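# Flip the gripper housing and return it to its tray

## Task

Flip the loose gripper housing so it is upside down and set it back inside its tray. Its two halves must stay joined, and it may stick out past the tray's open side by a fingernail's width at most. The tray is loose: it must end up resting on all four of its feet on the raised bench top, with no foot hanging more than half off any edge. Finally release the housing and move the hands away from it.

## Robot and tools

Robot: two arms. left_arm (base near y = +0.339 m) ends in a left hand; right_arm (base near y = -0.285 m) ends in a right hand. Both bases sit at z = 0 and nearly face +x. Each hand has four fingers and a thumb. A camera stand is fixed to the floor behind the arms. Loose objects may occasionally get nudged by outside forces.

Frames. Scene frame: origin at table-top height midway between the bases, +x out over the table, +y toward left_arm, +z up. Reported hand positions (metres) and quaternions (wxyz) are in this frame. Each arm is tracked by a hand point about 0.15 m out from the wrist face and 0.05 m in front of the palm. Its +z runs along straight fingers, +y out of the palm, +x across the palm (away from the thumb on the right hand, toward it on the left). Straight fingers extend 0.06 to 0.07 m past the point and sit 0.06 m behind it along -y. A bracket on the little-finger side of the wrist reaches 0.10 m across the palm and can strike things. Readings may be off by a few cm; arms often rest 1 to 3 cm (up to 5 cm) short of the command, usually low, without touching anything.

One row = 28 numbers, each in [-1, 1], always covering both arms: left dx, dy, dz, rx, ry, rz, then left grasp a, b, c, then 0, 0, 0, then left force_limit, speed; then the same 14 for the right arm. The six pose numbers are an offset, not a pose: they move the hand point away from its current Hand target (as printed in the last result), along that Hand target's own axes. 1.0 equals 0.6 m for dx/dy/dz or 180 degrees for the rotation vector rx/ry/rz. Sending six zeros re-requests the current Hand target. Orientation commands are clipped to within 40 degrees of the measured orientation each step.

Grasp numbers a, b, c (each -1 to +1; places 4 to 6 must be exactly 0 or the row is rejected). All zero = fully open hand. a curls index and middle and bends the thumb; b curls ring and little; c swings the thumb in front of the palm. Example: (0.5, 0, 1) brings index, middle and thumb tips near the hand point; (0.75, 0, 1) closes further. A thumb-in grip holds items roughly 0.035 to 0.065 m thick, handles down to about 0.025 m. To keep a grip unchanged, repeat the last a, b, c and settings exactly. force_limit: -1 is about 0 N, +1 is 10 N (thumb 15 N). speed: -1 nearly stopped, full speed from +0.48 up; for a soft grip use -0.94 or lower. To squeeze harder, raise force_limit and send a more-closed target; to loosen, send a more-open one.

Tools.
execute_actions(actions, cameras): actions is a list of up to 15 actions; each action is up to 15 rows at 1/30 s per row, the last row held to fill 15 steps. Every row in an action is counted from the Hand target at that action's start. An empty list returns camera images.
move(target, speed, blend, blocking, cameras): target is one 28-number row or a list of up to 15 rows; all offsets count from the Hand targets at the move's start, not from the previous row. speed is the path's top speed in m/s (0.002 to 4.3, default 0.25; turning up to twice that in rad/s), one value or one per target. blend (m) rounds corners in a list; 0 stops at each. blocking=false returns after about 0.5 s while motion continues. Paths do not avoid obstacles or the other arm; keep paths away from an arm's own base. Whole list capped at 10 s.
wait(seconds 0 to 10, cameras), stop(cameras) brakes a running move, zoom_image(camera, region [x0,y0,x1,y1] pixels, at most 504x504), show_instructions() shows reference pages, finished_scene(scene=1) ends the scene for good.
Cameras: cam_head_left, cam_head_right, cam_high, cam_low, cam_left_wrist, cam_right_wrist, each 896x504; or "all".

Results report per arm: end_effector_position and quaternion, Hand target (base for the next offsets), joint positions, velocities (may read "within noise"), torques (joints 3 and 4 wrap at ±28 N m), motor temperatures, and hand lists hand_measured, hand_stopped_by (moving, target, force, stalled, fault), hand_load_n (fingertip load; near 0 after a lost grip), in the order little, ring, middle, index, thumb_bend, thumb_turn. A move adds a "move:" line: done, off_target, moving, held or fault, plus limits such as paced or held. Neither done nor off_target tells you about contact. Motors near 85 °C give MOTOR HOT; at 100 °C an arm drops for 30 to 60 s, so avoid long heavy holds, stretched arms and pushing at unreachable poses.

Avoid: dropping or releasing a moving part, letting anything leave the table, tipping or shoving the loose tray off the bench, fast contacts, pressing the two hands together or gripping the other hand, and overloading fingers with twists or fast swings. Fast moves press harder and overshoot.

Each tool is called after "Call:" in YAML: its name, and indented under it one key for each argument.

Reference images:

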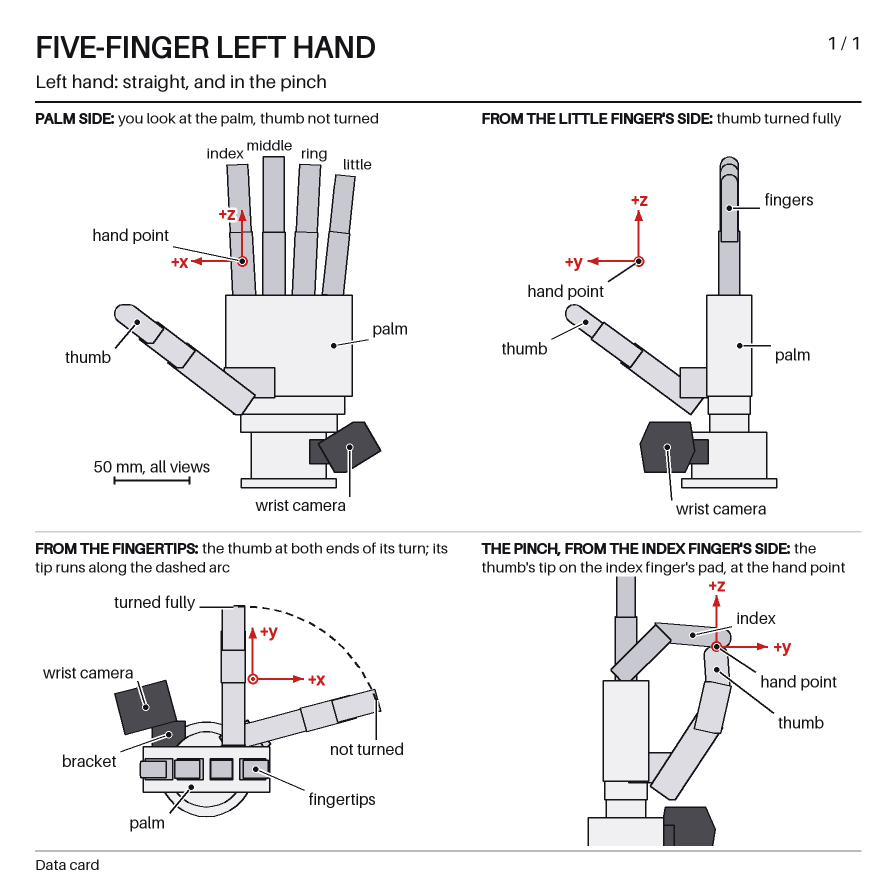

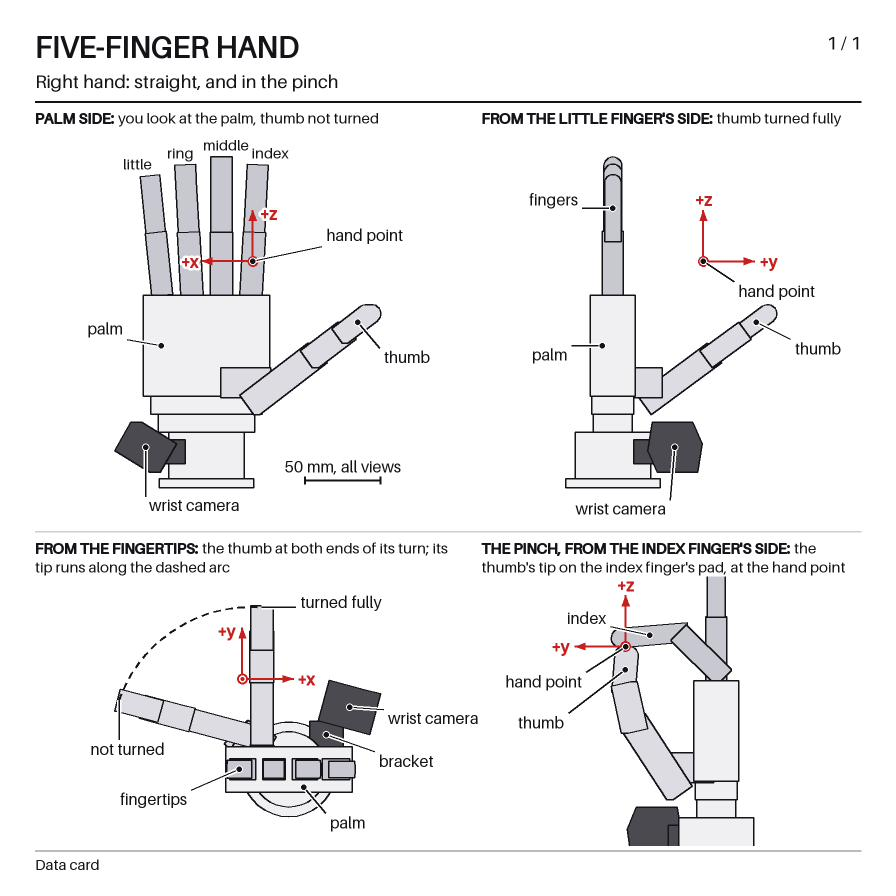

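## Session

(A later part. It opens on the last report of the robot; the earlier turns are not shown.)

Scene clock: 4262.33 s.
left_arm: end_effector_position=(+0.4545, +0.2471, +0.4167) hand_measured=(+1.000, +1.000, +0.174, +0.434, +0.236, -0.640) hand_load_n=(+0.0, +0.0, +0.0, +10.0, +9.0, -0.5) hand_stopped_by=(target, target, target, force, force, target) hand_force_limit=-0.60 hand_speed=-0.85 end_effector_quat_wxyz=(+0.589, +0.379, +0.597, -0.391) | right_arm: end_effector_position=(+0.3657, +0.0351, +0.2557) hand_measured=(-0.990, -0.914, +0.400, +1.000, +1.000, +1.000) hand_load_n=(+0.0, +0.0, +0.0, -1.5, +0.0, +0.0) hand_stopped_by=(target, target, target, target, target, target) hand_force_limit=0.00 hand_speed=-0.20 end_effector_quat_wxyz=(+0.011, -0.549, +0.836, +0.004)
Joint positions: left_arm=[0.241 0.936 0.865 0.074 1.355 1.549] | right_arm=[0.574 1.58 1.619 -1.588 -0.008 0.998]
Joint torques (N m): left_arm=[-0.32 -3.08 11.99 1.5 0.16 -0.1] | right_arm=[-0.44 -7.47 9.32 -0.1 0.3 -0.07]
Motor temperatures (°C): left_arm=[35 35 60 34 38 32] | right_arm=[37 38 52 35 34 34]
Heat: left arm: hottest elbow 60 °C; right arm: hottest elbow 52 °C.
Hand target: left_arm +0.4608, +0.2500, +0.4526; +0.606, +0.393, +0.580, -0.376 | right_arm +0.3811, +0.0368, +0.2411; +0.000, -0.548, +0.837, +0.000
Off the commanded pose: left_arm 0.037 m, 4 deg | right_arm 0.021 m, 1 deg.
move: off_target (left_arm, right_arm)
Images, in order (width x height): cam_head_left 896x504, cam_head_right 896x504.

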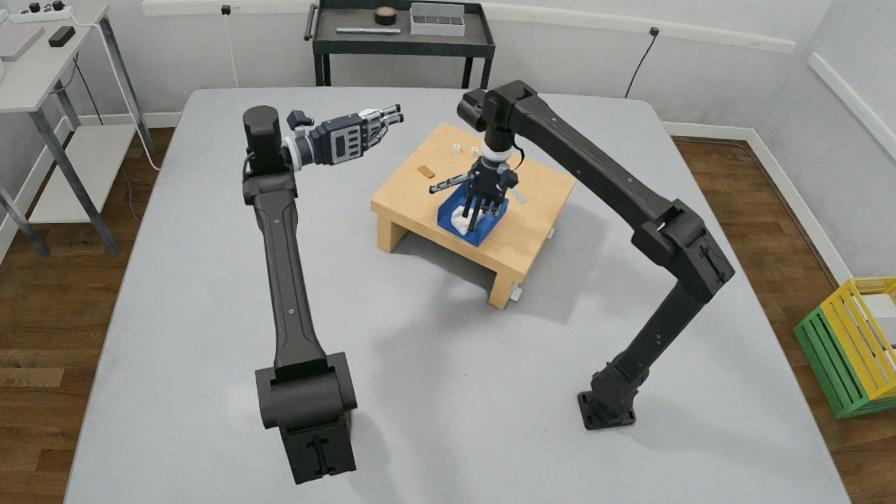

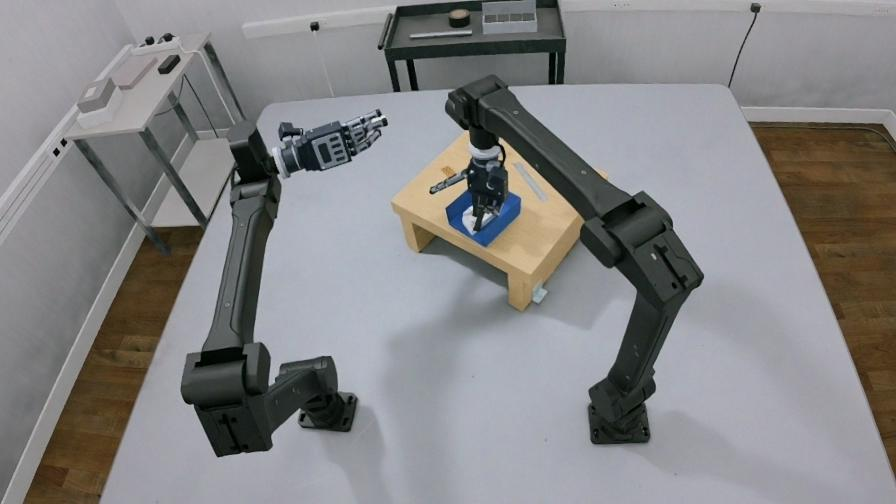

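Call:
move:
  target:
    - [0,0,0,0,0,0, 0.6,-1,0.82,0,0,0, -0.6,-0.85, 0.0,0.0,-0.14,0,0,0, 0.1,1,-1,0,0,0, 0.0,-0.2]
    - [0,0,0,0,0,0, 0.6,-1,0.82,0,0,0, -0.6,-0.85, 0.45,-0.2,-0.2,0,0,0, 0.1,1,-1,0,0,0, 0.0,-0.2]
  speed: [0.06, 0.25]
  blend: [0.02, 0]
  cameras: ["cam_head_left","cam_head_right","cam_high"]

Call:
zoom_image:
  camera: "cam_head_left"
  region: [430, 170, 520, 250]

Call:
zoom_image:
  camera: "cam_head_right"
  region: [435, 170, 525, 250]

Call:
zoom_image:
  camera: "cam_high"
  region: [380, 150, 450, 215]

Scene clock: 4275.10 s.
left_arm: end_effector_position=(+0.4545, +0.2471, +0.4167) hand_measured=(+1.000, +1.000, +0.174, +0.434, +0.236, -0.640) hand_load_n=(+0.0, +0.0, +0.0, +10.0, +9.0, +0.0) hand_stopped_by=(target, target, target, force, force, target) hand_force_limit=-0.60 hand_speed=-0.85 end_effector_quat_wxyz=(+0.589, +0.379, +0.597, -0.391) | right_arm: end_effector_position=(+0.3877, -0.2609, +0.3520) hand_measured=(-0.990, -0.914, +0.400, +1.000, +1.000, +1.000) hand_load_n=(+0.0, +0.0, +0.0, +0.0, +0.0, +0.0) hand_stopped_by=(target, target, target, target, target, target) hand_force_limit=0.00 hand_speed=-0.20 end_effector_quat_wxyz=(+0.076, -0.535, +0.840, -0.040)
Joint positions: left_arm=[0.241 0.936 0.865 0.074 1.355 1.549] | right_arm=[-0.097 1.359 1.644 -1.687 -0.028 0.358]
Joint torques (N m): left_arm=[-0.38 -3.14 12.01 1.48 0.16 -0.11] | right_arm=[1.26 -8.82 8.35 -0.36 0.07 -0.12]
Motor temperatures (°C): left_arm=[35 35 60 34 38 32] | right_arm=[37 38 52 35 34 34]
Heat: left arm: hottest elbow 60 °C; right arm: hottest elbow 52 °C.
Hand target: left_arm +0.4608, +0.2500, +0.4526; +0.606, +0.393, +0.580, -0.376 | right_arm +0.3832, -0.2585, +0.3613; +0.000, -0.548, +0.837, +0.000
Off the commanded pose: left_arm 0.037 m, 4 deg | right_arm 0.011 m, 10 deg.
joint sent to its limit (right arm) — joint 4 (wrist pitch), lower limit. The joint targets are off in orientation, not in position.
move: off_target (left_arm, right_arm)
Images, in order (width x height): cam_head_left 896x504, cam_head_right 896x504, cam_high 896x504.

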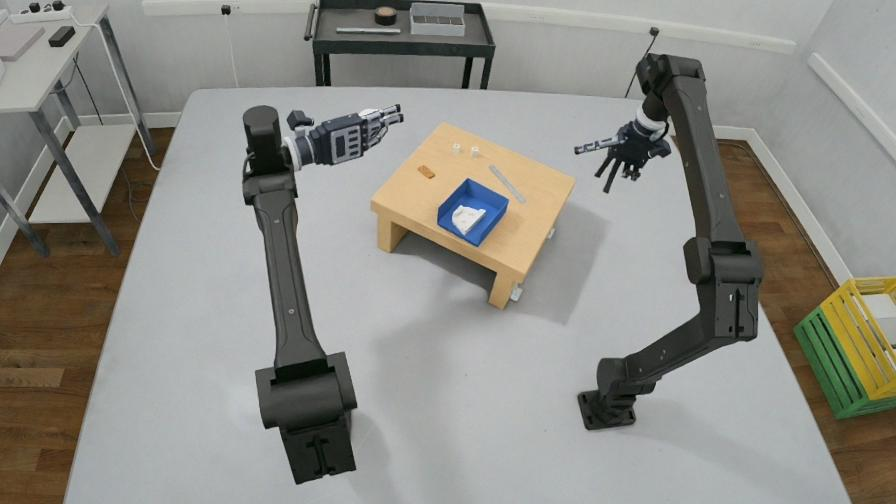

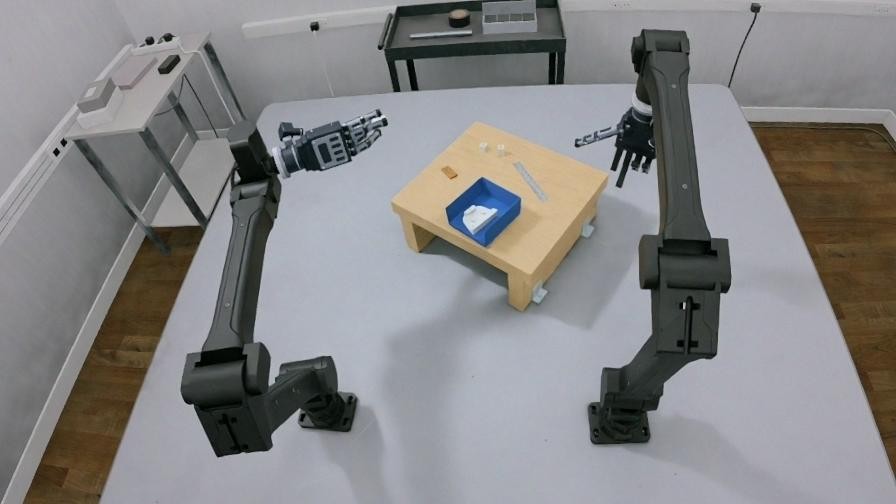

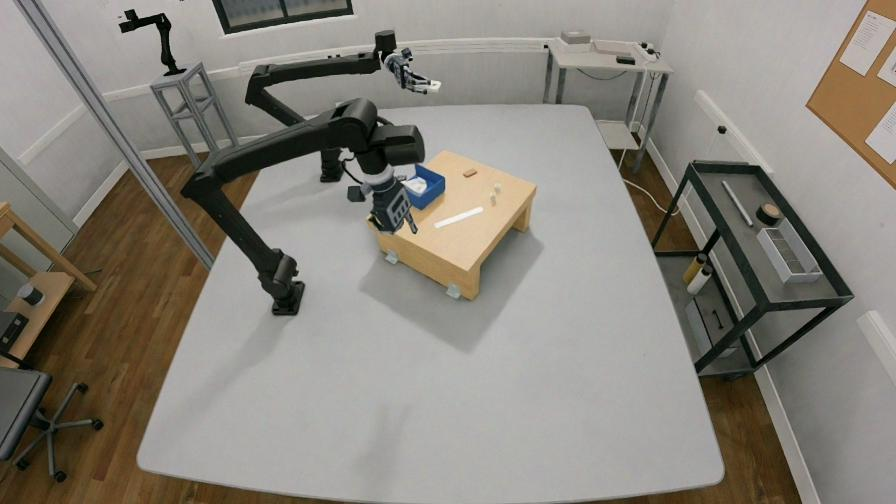

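Scaled by 5.600 from the camera's 896x504 image, which has a finer 1280x720 frame.

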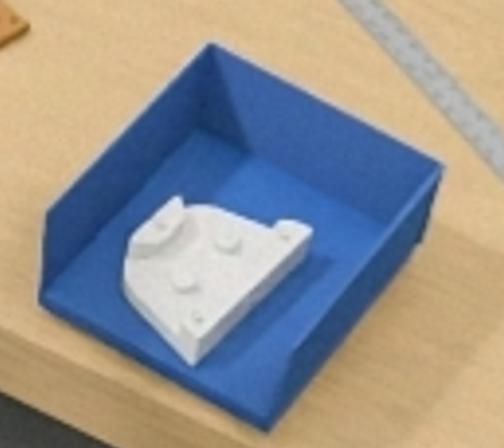

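Scaled by 5.600 from the camera's 896x504 image, which has a finer 1280x720 frame.

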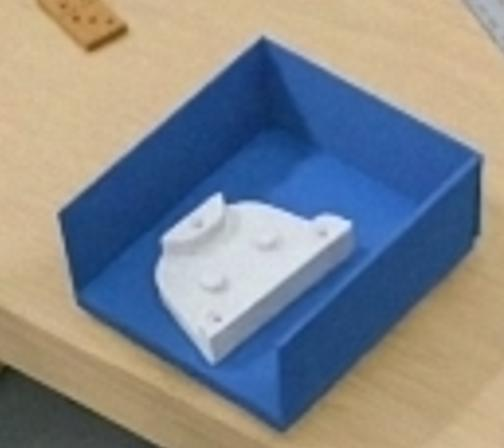

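Scaled by 7.200 from the camera's 896x504 image, which has a finer 1280x720 frame.

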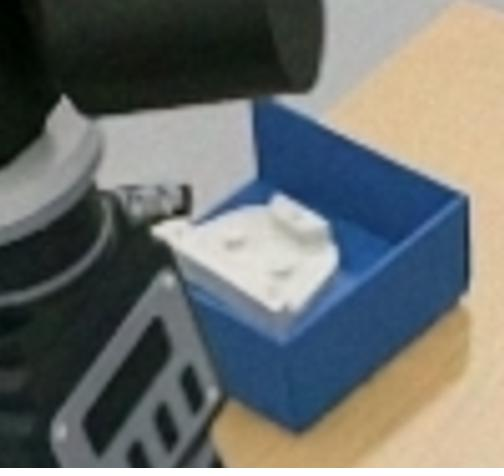

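Call:
execute_actions:
  actions: []
  cameras: ["cam_head_left","cam_head_right","cam_high","cam_left_wrist"]

Scene clock: 4314.77 s.
left_arm: end_effector_position=(+0.4545, +0.2471, +0.4167) hand_measured=(+1.000, +1.000, +0.174, +0.434, +0.236, -0.640) hand_load_n=(+0.0, +0.0, +0.0, +10.0, +9.0, +0.0) hand_stopped_by=(target, target, target, force, force, target) hand_force_limit=-0.60 hand_speed=-0.85 end_effector_quat_wxyz=(+0.589, +0.379, +0.597, -0.391) | right_arm: end_effector_position=(+0.3876, -0.2610, +0.3520) hand_measured=(-0.990, -0.914, +0.400, +1.000, +1.000, +1.000) hand_load_n=(+0.0, +0.5, +0.0, +0.0, +0.0, +0.0) hand_stopped_by=(target, target, target, target, target, target) hand_force_limit=0.00 hand_speed=-0.20 end_effector_quat_wxyz=(+0.076, -0.535, +0.840, -0.040)
Joint positions: left_arm=[0.241 0.936 0.865 0.074 1.355 1.549] | right_arm=[-0.097 1.359 1.644 -1.687 -0.028 0.357]
Joint velocities: within noise
Joint torques (N m): left_arm=[-0.44 -3.14 12.03 1.44 0.16 -0.11] | right_arm=[1.26 -8.82 8.35 -0.36 0.08 -0.15]
Motor temperatures (°C): left_arm=[35 35 61 34 38 32] | right_arm=[37 38 53 35 34 34]
Heat: left arm: hottest elbow 61 °C; right arm: hottest elbow 53 °C.
Hand target: left_arm +0.4608, +0.2500, +0.4526; +0.606, +0.393, +0.580, -0.376 | right_arm +0.3832, -0.2586, +0.3613; +0.000, -0.548, +0.836, +0.000
Off the commanded pose: left_arm 0.037 m, 4 deg | right_arm 0.011 m, 10 deg.
camera_calibration:
cam_left_wrist: T_world_to_cam=[[-0.866115, -0.413132, -0.281365, 0.618008], [0.00686605, 0.553019, -0.83314, 0.20648], [0.499797, -0.723528, -0.476142, 0.263914], [0, 0, 0, 1]] pos_world=[0.401945, 0.33208, 0.471573]
Images, in order (width x height): cam_head_left 896x504, cam_head_right 896x504, cam_high 896x504, cam_left_wrist 896x504.

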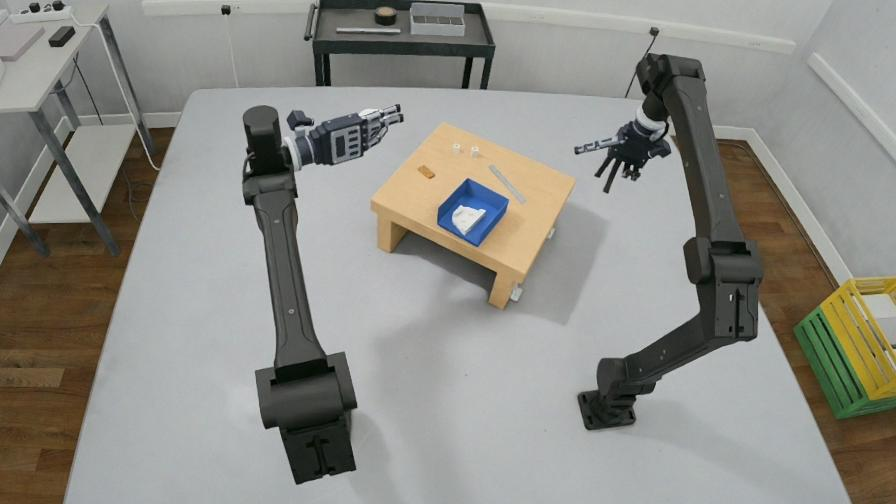

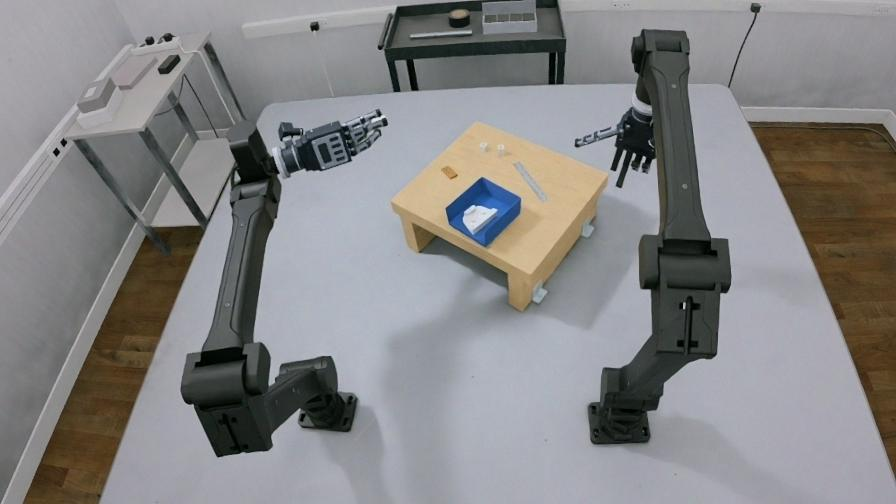

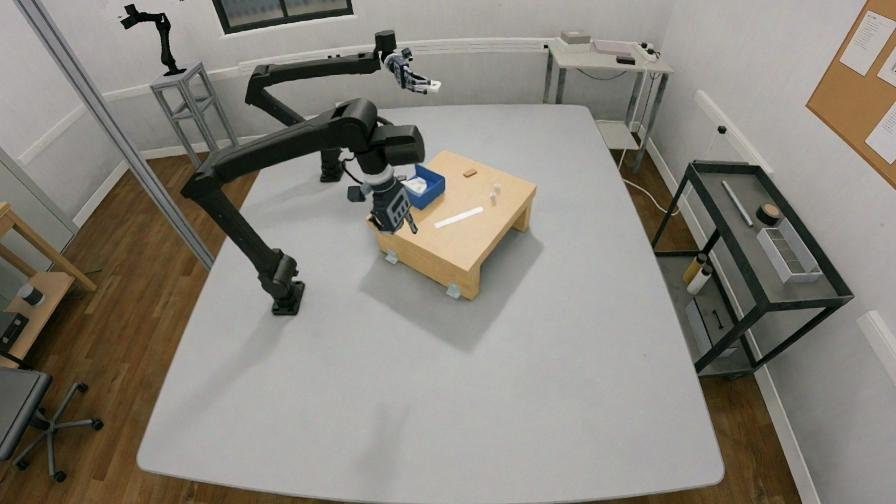

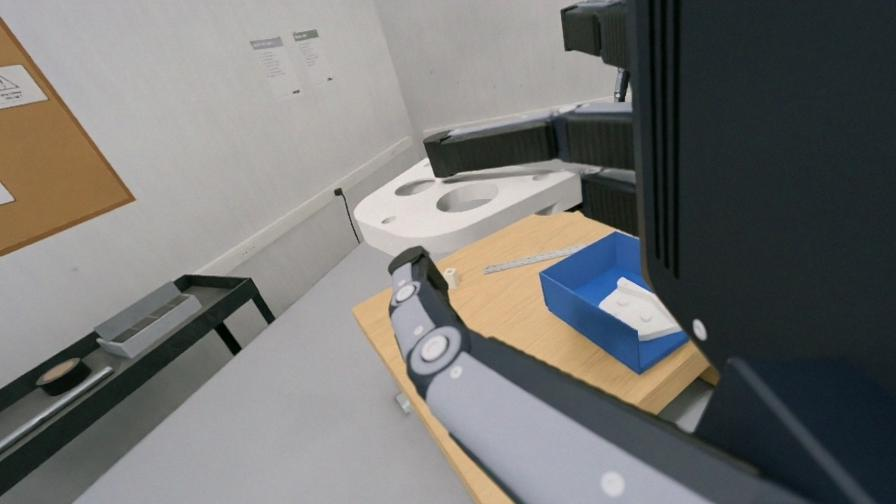

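Call:
zoom_image:
  camera: "cam_head_left"
  region: [430, 170, 520, 250]

Call:
zoom_image:
  camera: "cam_head_right"
  region: [435, 170, 525, 250]

Call:
zoom_image:
  camera: "cam_head_left"
  region: [450, 200, 490, 240]

Call:
zoom_image:
  camera: "cam_head_right"
  region: [458, 200, 498, 240]

Call:
zoom_image:
  camera: "cam_left_wrist"
  region: [530, 220, 710, 380]

Scaled by 5.600 from the camera's 896x504 image, which has a finer 1280x720 frame.

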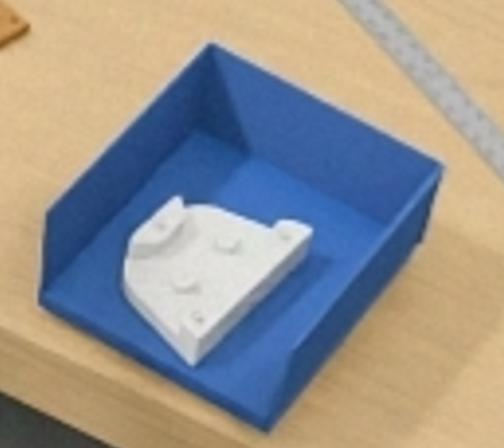

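Scaled by 5.600 from the camera's 896x504 image, which has a finer 1280x720 frame.

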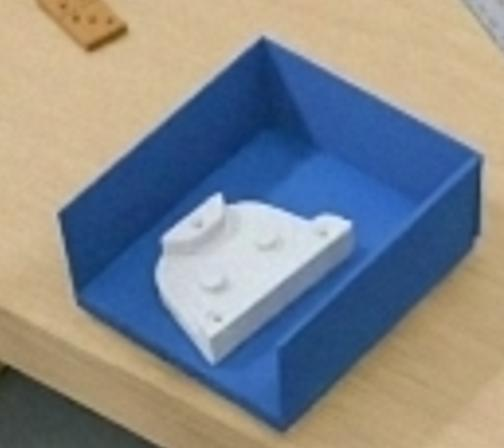

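Scaled by 12.600 from the camera's 896x504 image, which has a finer 1280x720 frame.

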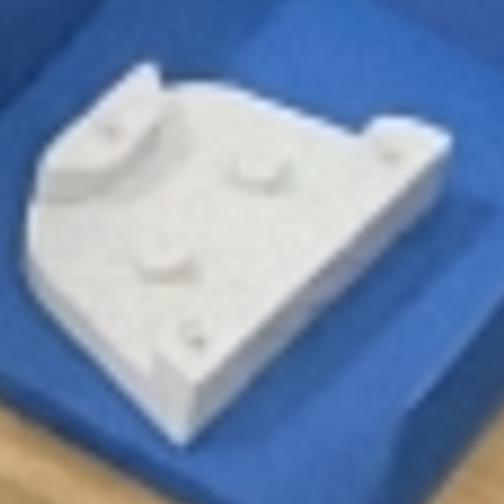

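Scaled by 12.600 from the camera's 896x504 image, which has a finer 1280x720 frame.

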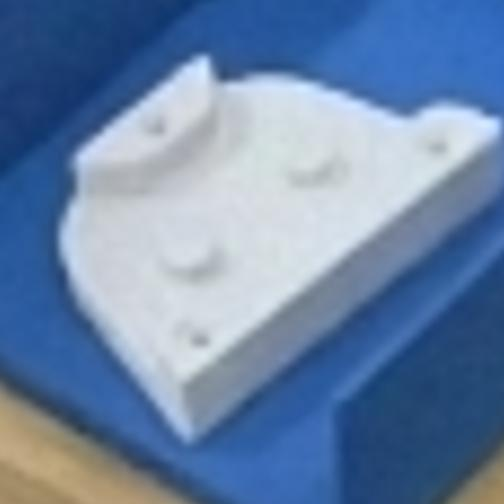

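Scaled by 2.800 from the camera's 896x504 image, which has a finer 1280x720 frame.

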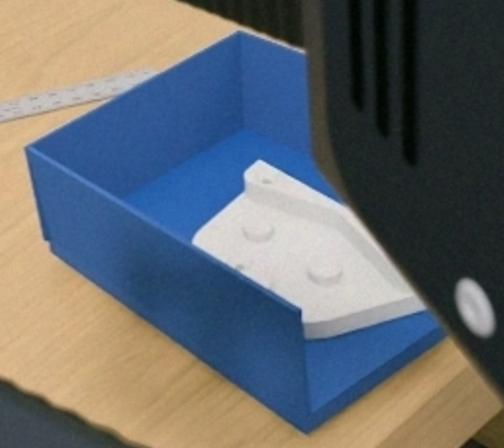

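Call:
move:
  target: [0.1335,-0.2302,0.2803,0.1043,-0.0042,0.0045, 0.6,-1,0.82,0,0,0, -0.6,-0.85, 0,0,0,0,0,0, 0.1,1,-1,0,0,0, 0.0,-0.2]
  speed: 0.12
  cameras: ["cam_head_left","cam_head_right","cam_high","cam_low"]

Scene clock: 4466.13 s.
left_arm: end_effector_position=(+0.4056, +0.0409, +0.3715) hand_measured=(+1.000, +1.000, +0.174, +0.434, +0.236, -0.640) hand_load_n=(+0.0, +0.0, +0.0, +10.0, +9.5, -0.5) hand_stopped_by=(target, target, target, force, force, target) hand_force_limit=-0.60 hand_speed=-0.85 end_effector_quat_wxyz=(+0.535, +0.485, +0.509, -0.468) | right_arm: end_effector_position=(+0.3876, -0.2609, +0.3520) hand_measured=(-0.990, -0.914, +0.400, +1.000, +1.000, +1.000) hand_load_n=(+0.0, +0.0, +0.0, +0.0, +0.0, +0.0) hand_stopped_by=(target, target, target, target, target, target) hand_force_limit=0.00 hand_speed=-0.20 end_effector_quat_wxyz=(+0.076, -0.536, +0.840, -0.040)
Joint positions: left_arm=[-0.304 1.019 0.774 0.272 1.137 1.59] | right_arm=[-0.097 1.359 1.644 -1.687 -0.028 0.357]
Joint torques (N m): left_arm=[-1.03 -4.07 7.16 1.65 -0.11 0.15] | right_arm=[1.26 -8.82 8.35 -0.38 0.08 -0.15]
Motor temperatures (°C): left_arm=[35 35 62 34 38 32] | right_arm=[37 38 53 35 34 34]
Heat: left arm: hottest elbow 62 °C; right arm: hottest elbow 53 °C.
Hand target: left_arm +0.4070, +0.0401, +0.3700; +0.540, +0.488, +0.505, -0.464 | right_arm +0.3832, -0.2585, +0.3613; +0.000, -0.548, +0.836, +0.000
Off the commanded pose: left_arm 0.002 m, 1 deg | right_arm 0.011 m, 10 deg.
joint sent to its limit (right arm) — joint 4 (wrist pitch), lower limit. The joint targets are off in orientation, not in position.
move: off_target (right_arm)
Images, in order (width x height): cam_head_left 896x504, cam_head_right 896x504, cam_high 896x504, cam_low 896x504.

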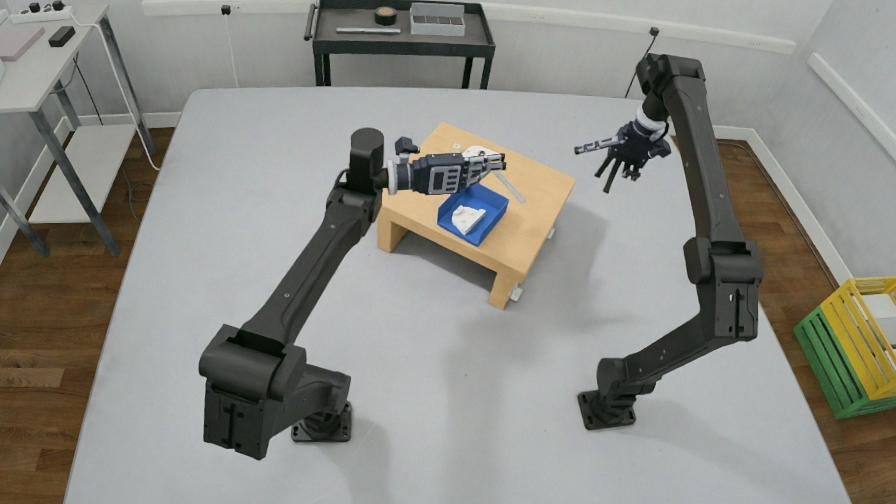

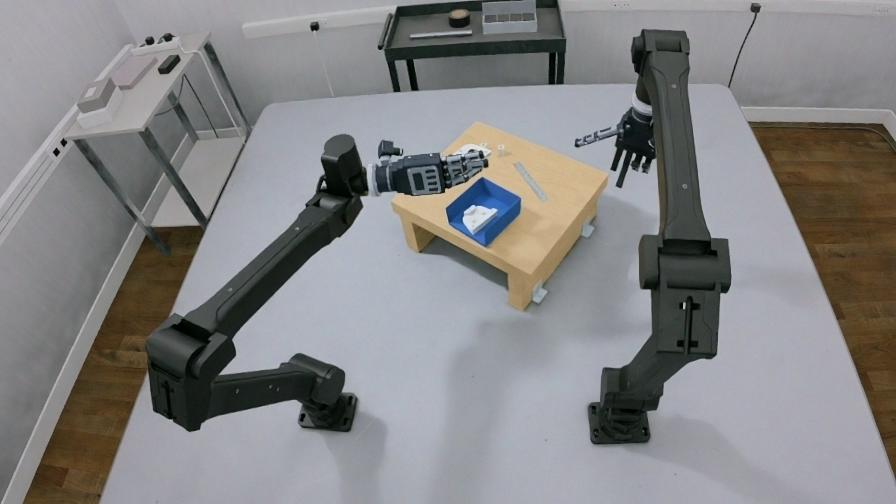

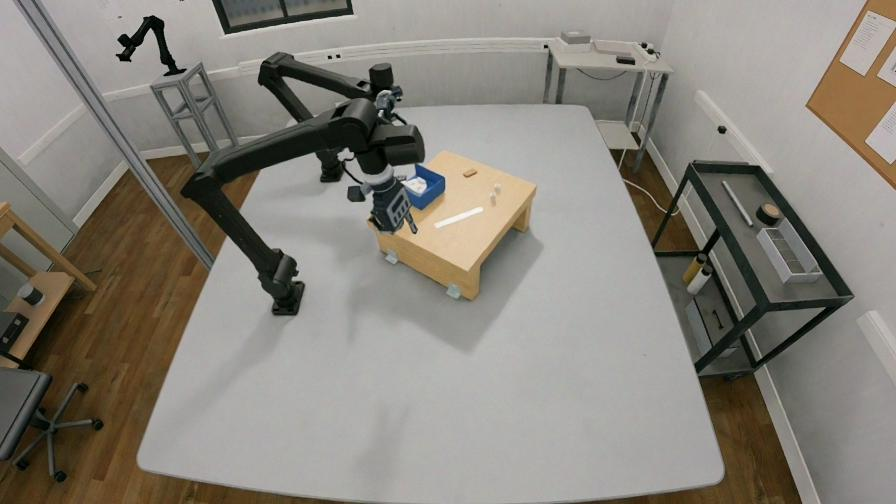

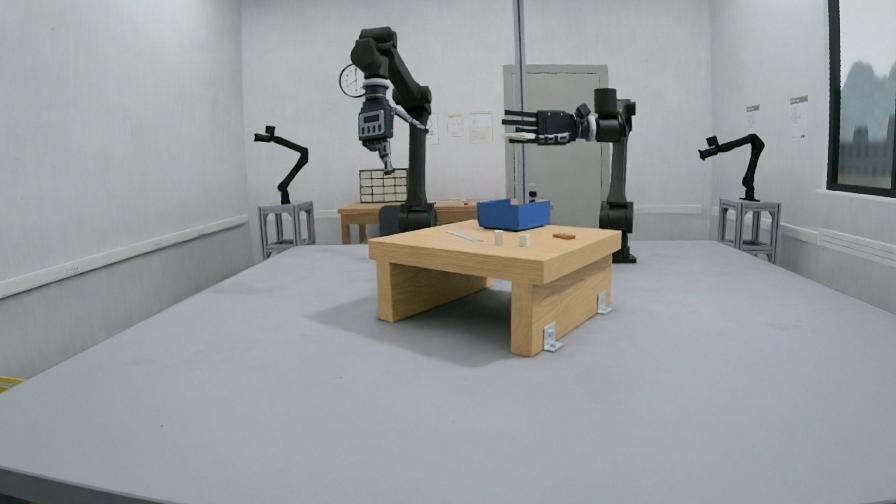

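Call:
zoom_image:
  camera: "cam_low"
  region: [470, 90, 620, 240]

Call:
zoom_image:
  camera: "cam_head_left"
  region: [430, 130, 530, 250]

Call:
zoom_image:
  camera: "cam_head_right"
  region: [430, 130, 530, 250]

Scaled by 3.360 from the camera's 896x504 image, which has a finer 1280x720 frame.

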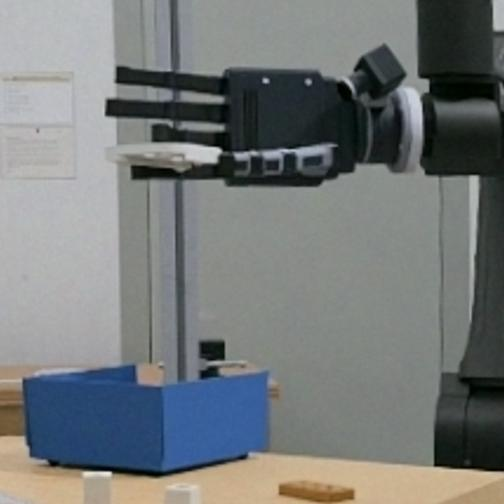

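Scaled by 4.200 from the camera's 896x504 image, which has a finer 1280x720 frame.

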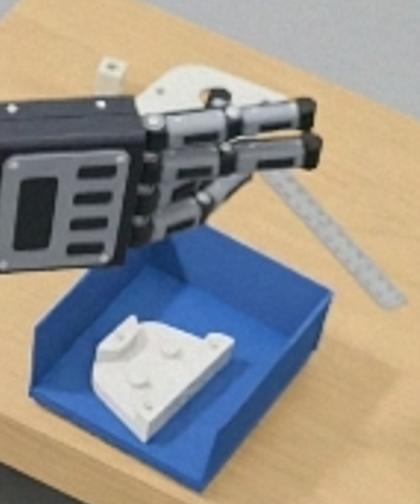

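Scaled by 4.200 from the camera's 896x504 image, which has a finer 1280x720 frame.

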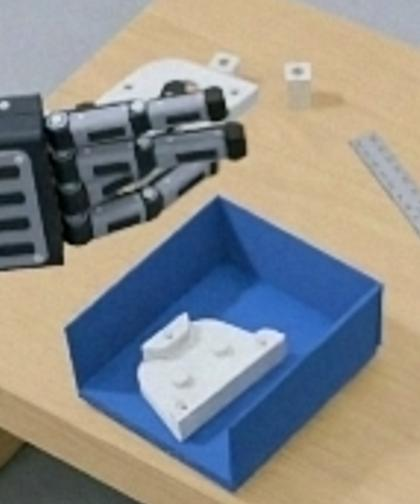

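Call:
zoom_image:
  camera: "cam_low"
  region: [495, 118, 555, 152]

Scaled by 8.400 from the camera's 896x504 image, which has a finer 1280x720 frame.

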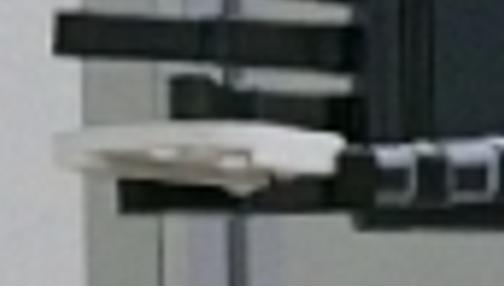

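Call:
move:
  target: [0.1825,-0.0193,0.001,0,0,0, 0.6,-1,0.82,0,0,0, -0.6,-0.85, 0,0,0,0,0,0, 0.1,1,-1,0,0,0, 0.0,-0.2]
  speed: 0.08
  cameras: ["cam_head_left","cam_head_right","cam_high","cam_low","cam_left_wrist"]

Call:
zoom_image:
  camera: "cam_head_left"
  region: [430, 150, 520, 250]

Call:
zoom_image:
  camera: "cam_head_right"
  region: [435, 150, 525, 250]

Call:
zoom_image:
  camera: "cam_high"
  region: [380, 140, 450, 220]

Scene clock: 4516.27 s.
left_arm: end_effector_position=(+0.4037, +0.0401, +0.2608) hand_measured=(+1.000, +1.000, +0.174, +0.434, +0.236, -0.640) hand_load_n=(+0.0, +0.0, +0.0, +10.0, +9.0, +0.0) hand_stopped_by=(target, target, target, force, force, target) hand_force_limit=-0.60 hand_speed=-0.85 end_effector_quat_wxyz=(+0.537, +0.485, +0.510, -0.465) | right_arm: end_effector_position=(+0.3876, -0.2609, +0.3520) hand_measured=(-0.990, -0.914, +0.400, +1.000, +1.000, +1.000) hand_load_n=(+0.0, +0.0, +0.0, +0.0, +0.0, +0.0) hand_stopped_by=(target, target, target, target, target, target) hand_force_limit=0.00 hand_speed=-0.20 end_effector_quat_wxyz=(+0.076, -0.536, +0.840, -0.040)
Joint positions: left_arm=[-0.311 1.173 0.556 0.64 1.125 1.595] | right_arm=[-0.097 1.359 1.644 -1.687 -0.028 0.357]
Joint torques (N m): left_arm=[-1.38 -4.95 6.15 1.57 -0.11 0.1] | right_arm=[1.26 -8.82 8.35 -0.36 0.07 -0.15]
Motor temperatures (°C): left_arm=[35 35 55 34 38 32] | right_arm=[37 38 53 35 34 34]
Heat: left arm: hottest elbow 55 °C; right arm: hottest elbow 53 °C.
Hand target: left_arm +0.4023, +0.0376, +0.2600; +0.540, +0.488, +0.505, -0.464 | right_arm +0.3832, -0.2585, +0.3613; +0.000, -0.548, +0.836, +0.000
Off the commanded pose: left_arm 0.003 m, 1 deg | right_arm 0.011 m, 10 deg.
joint sent to its limit (right arm) — joint 4 (wrist pitch), lower limit. The joint targets are off in orientation, not in position.
move: off_target (right_arm)
camera_calibration:
cam_left_wrist: T_world_to_cam=[[-0.931482, -0.119133, -0.343727, 0.475548], [0.236508, 0.519611, -0.821017, 0.0967212], [0.276415, -0.846056, -0.455833, 0.155094], [0, 0, 0, 1]] pos_world=[0.377219, 0.137614, 0.313565]
Images, in order (width x height): cam_head_left 896x504, cam_head_right 896x504, cam_high 896x504, cam_low 896x504, cam_left_wrist 896x504.

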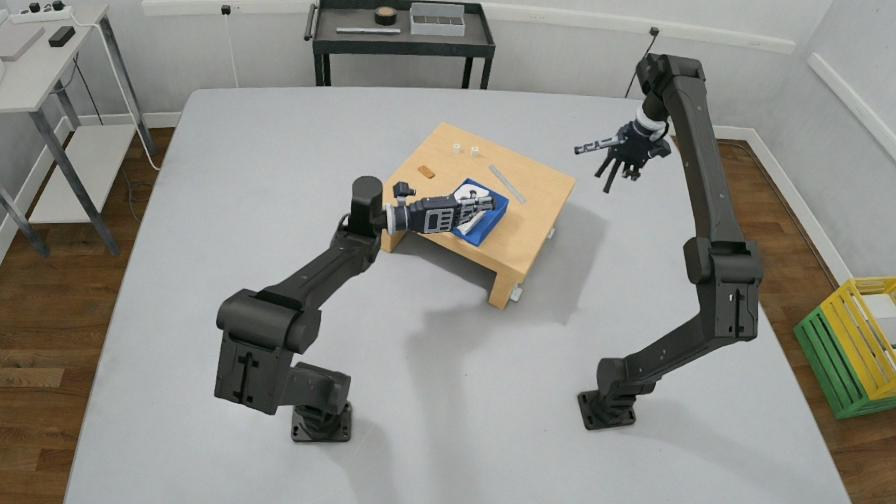

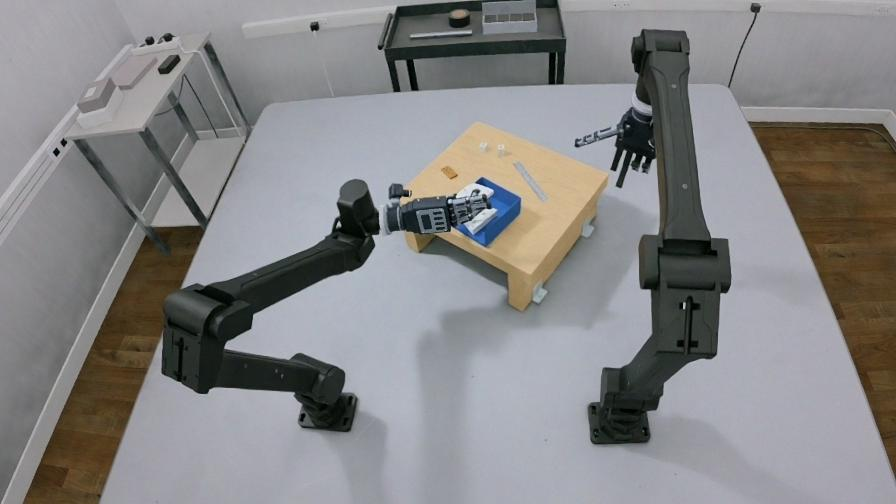

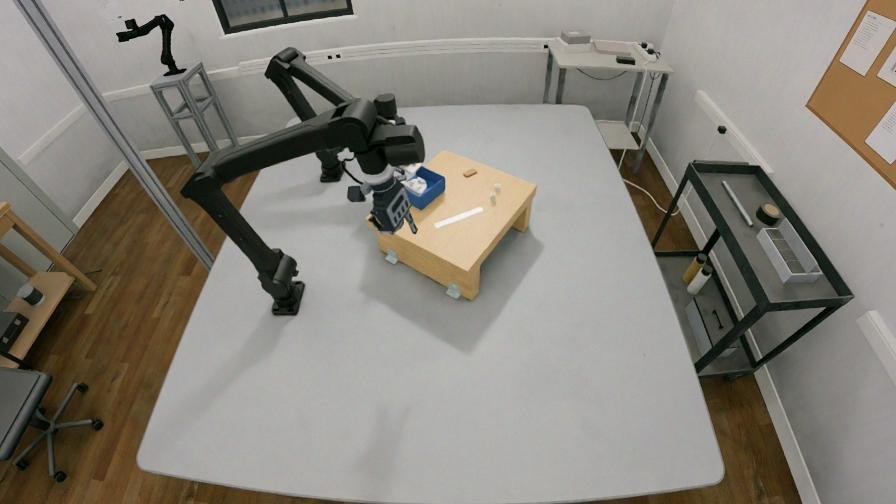

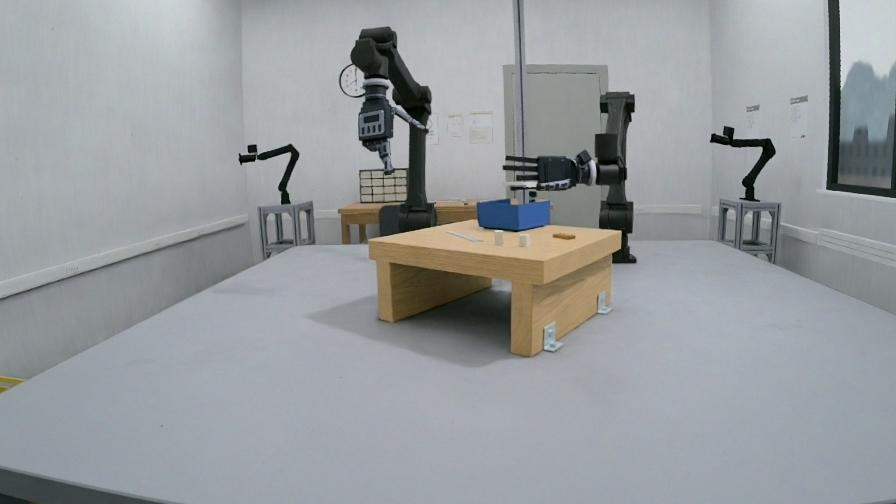

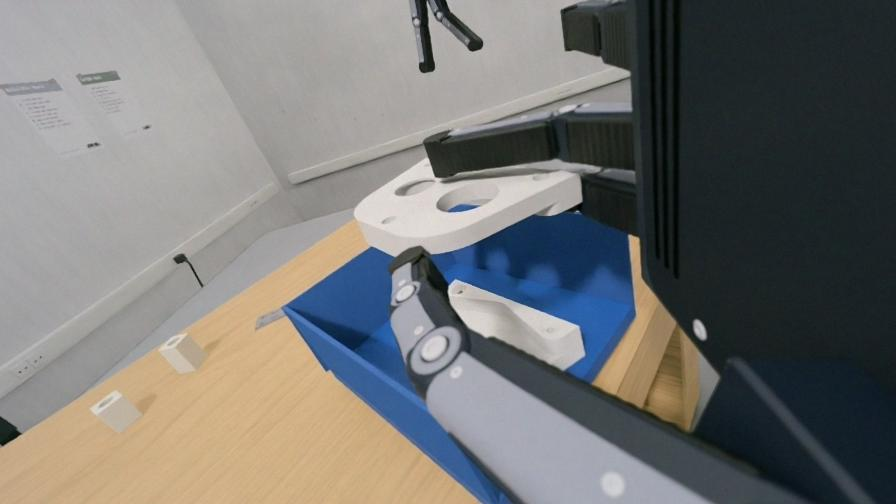

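Scaled by 5.040 from the camera's 896x504 image, which has a finer 1280x720 frame.

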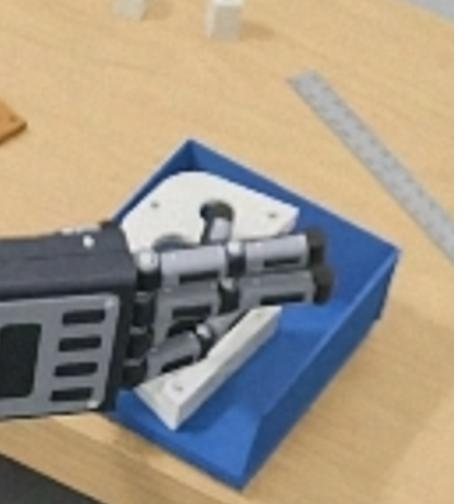

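Scaled by 5.040 from the camera's 896x504 image, which has a finer 1280x720 frame.

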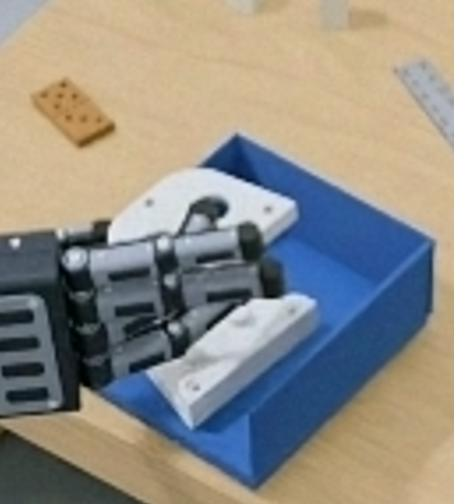

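Scaled by 6.300 from the camera's 896x504 image, which has a finer 1280x720 frame.

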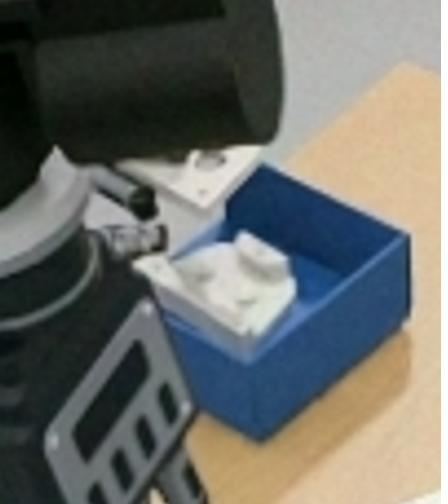

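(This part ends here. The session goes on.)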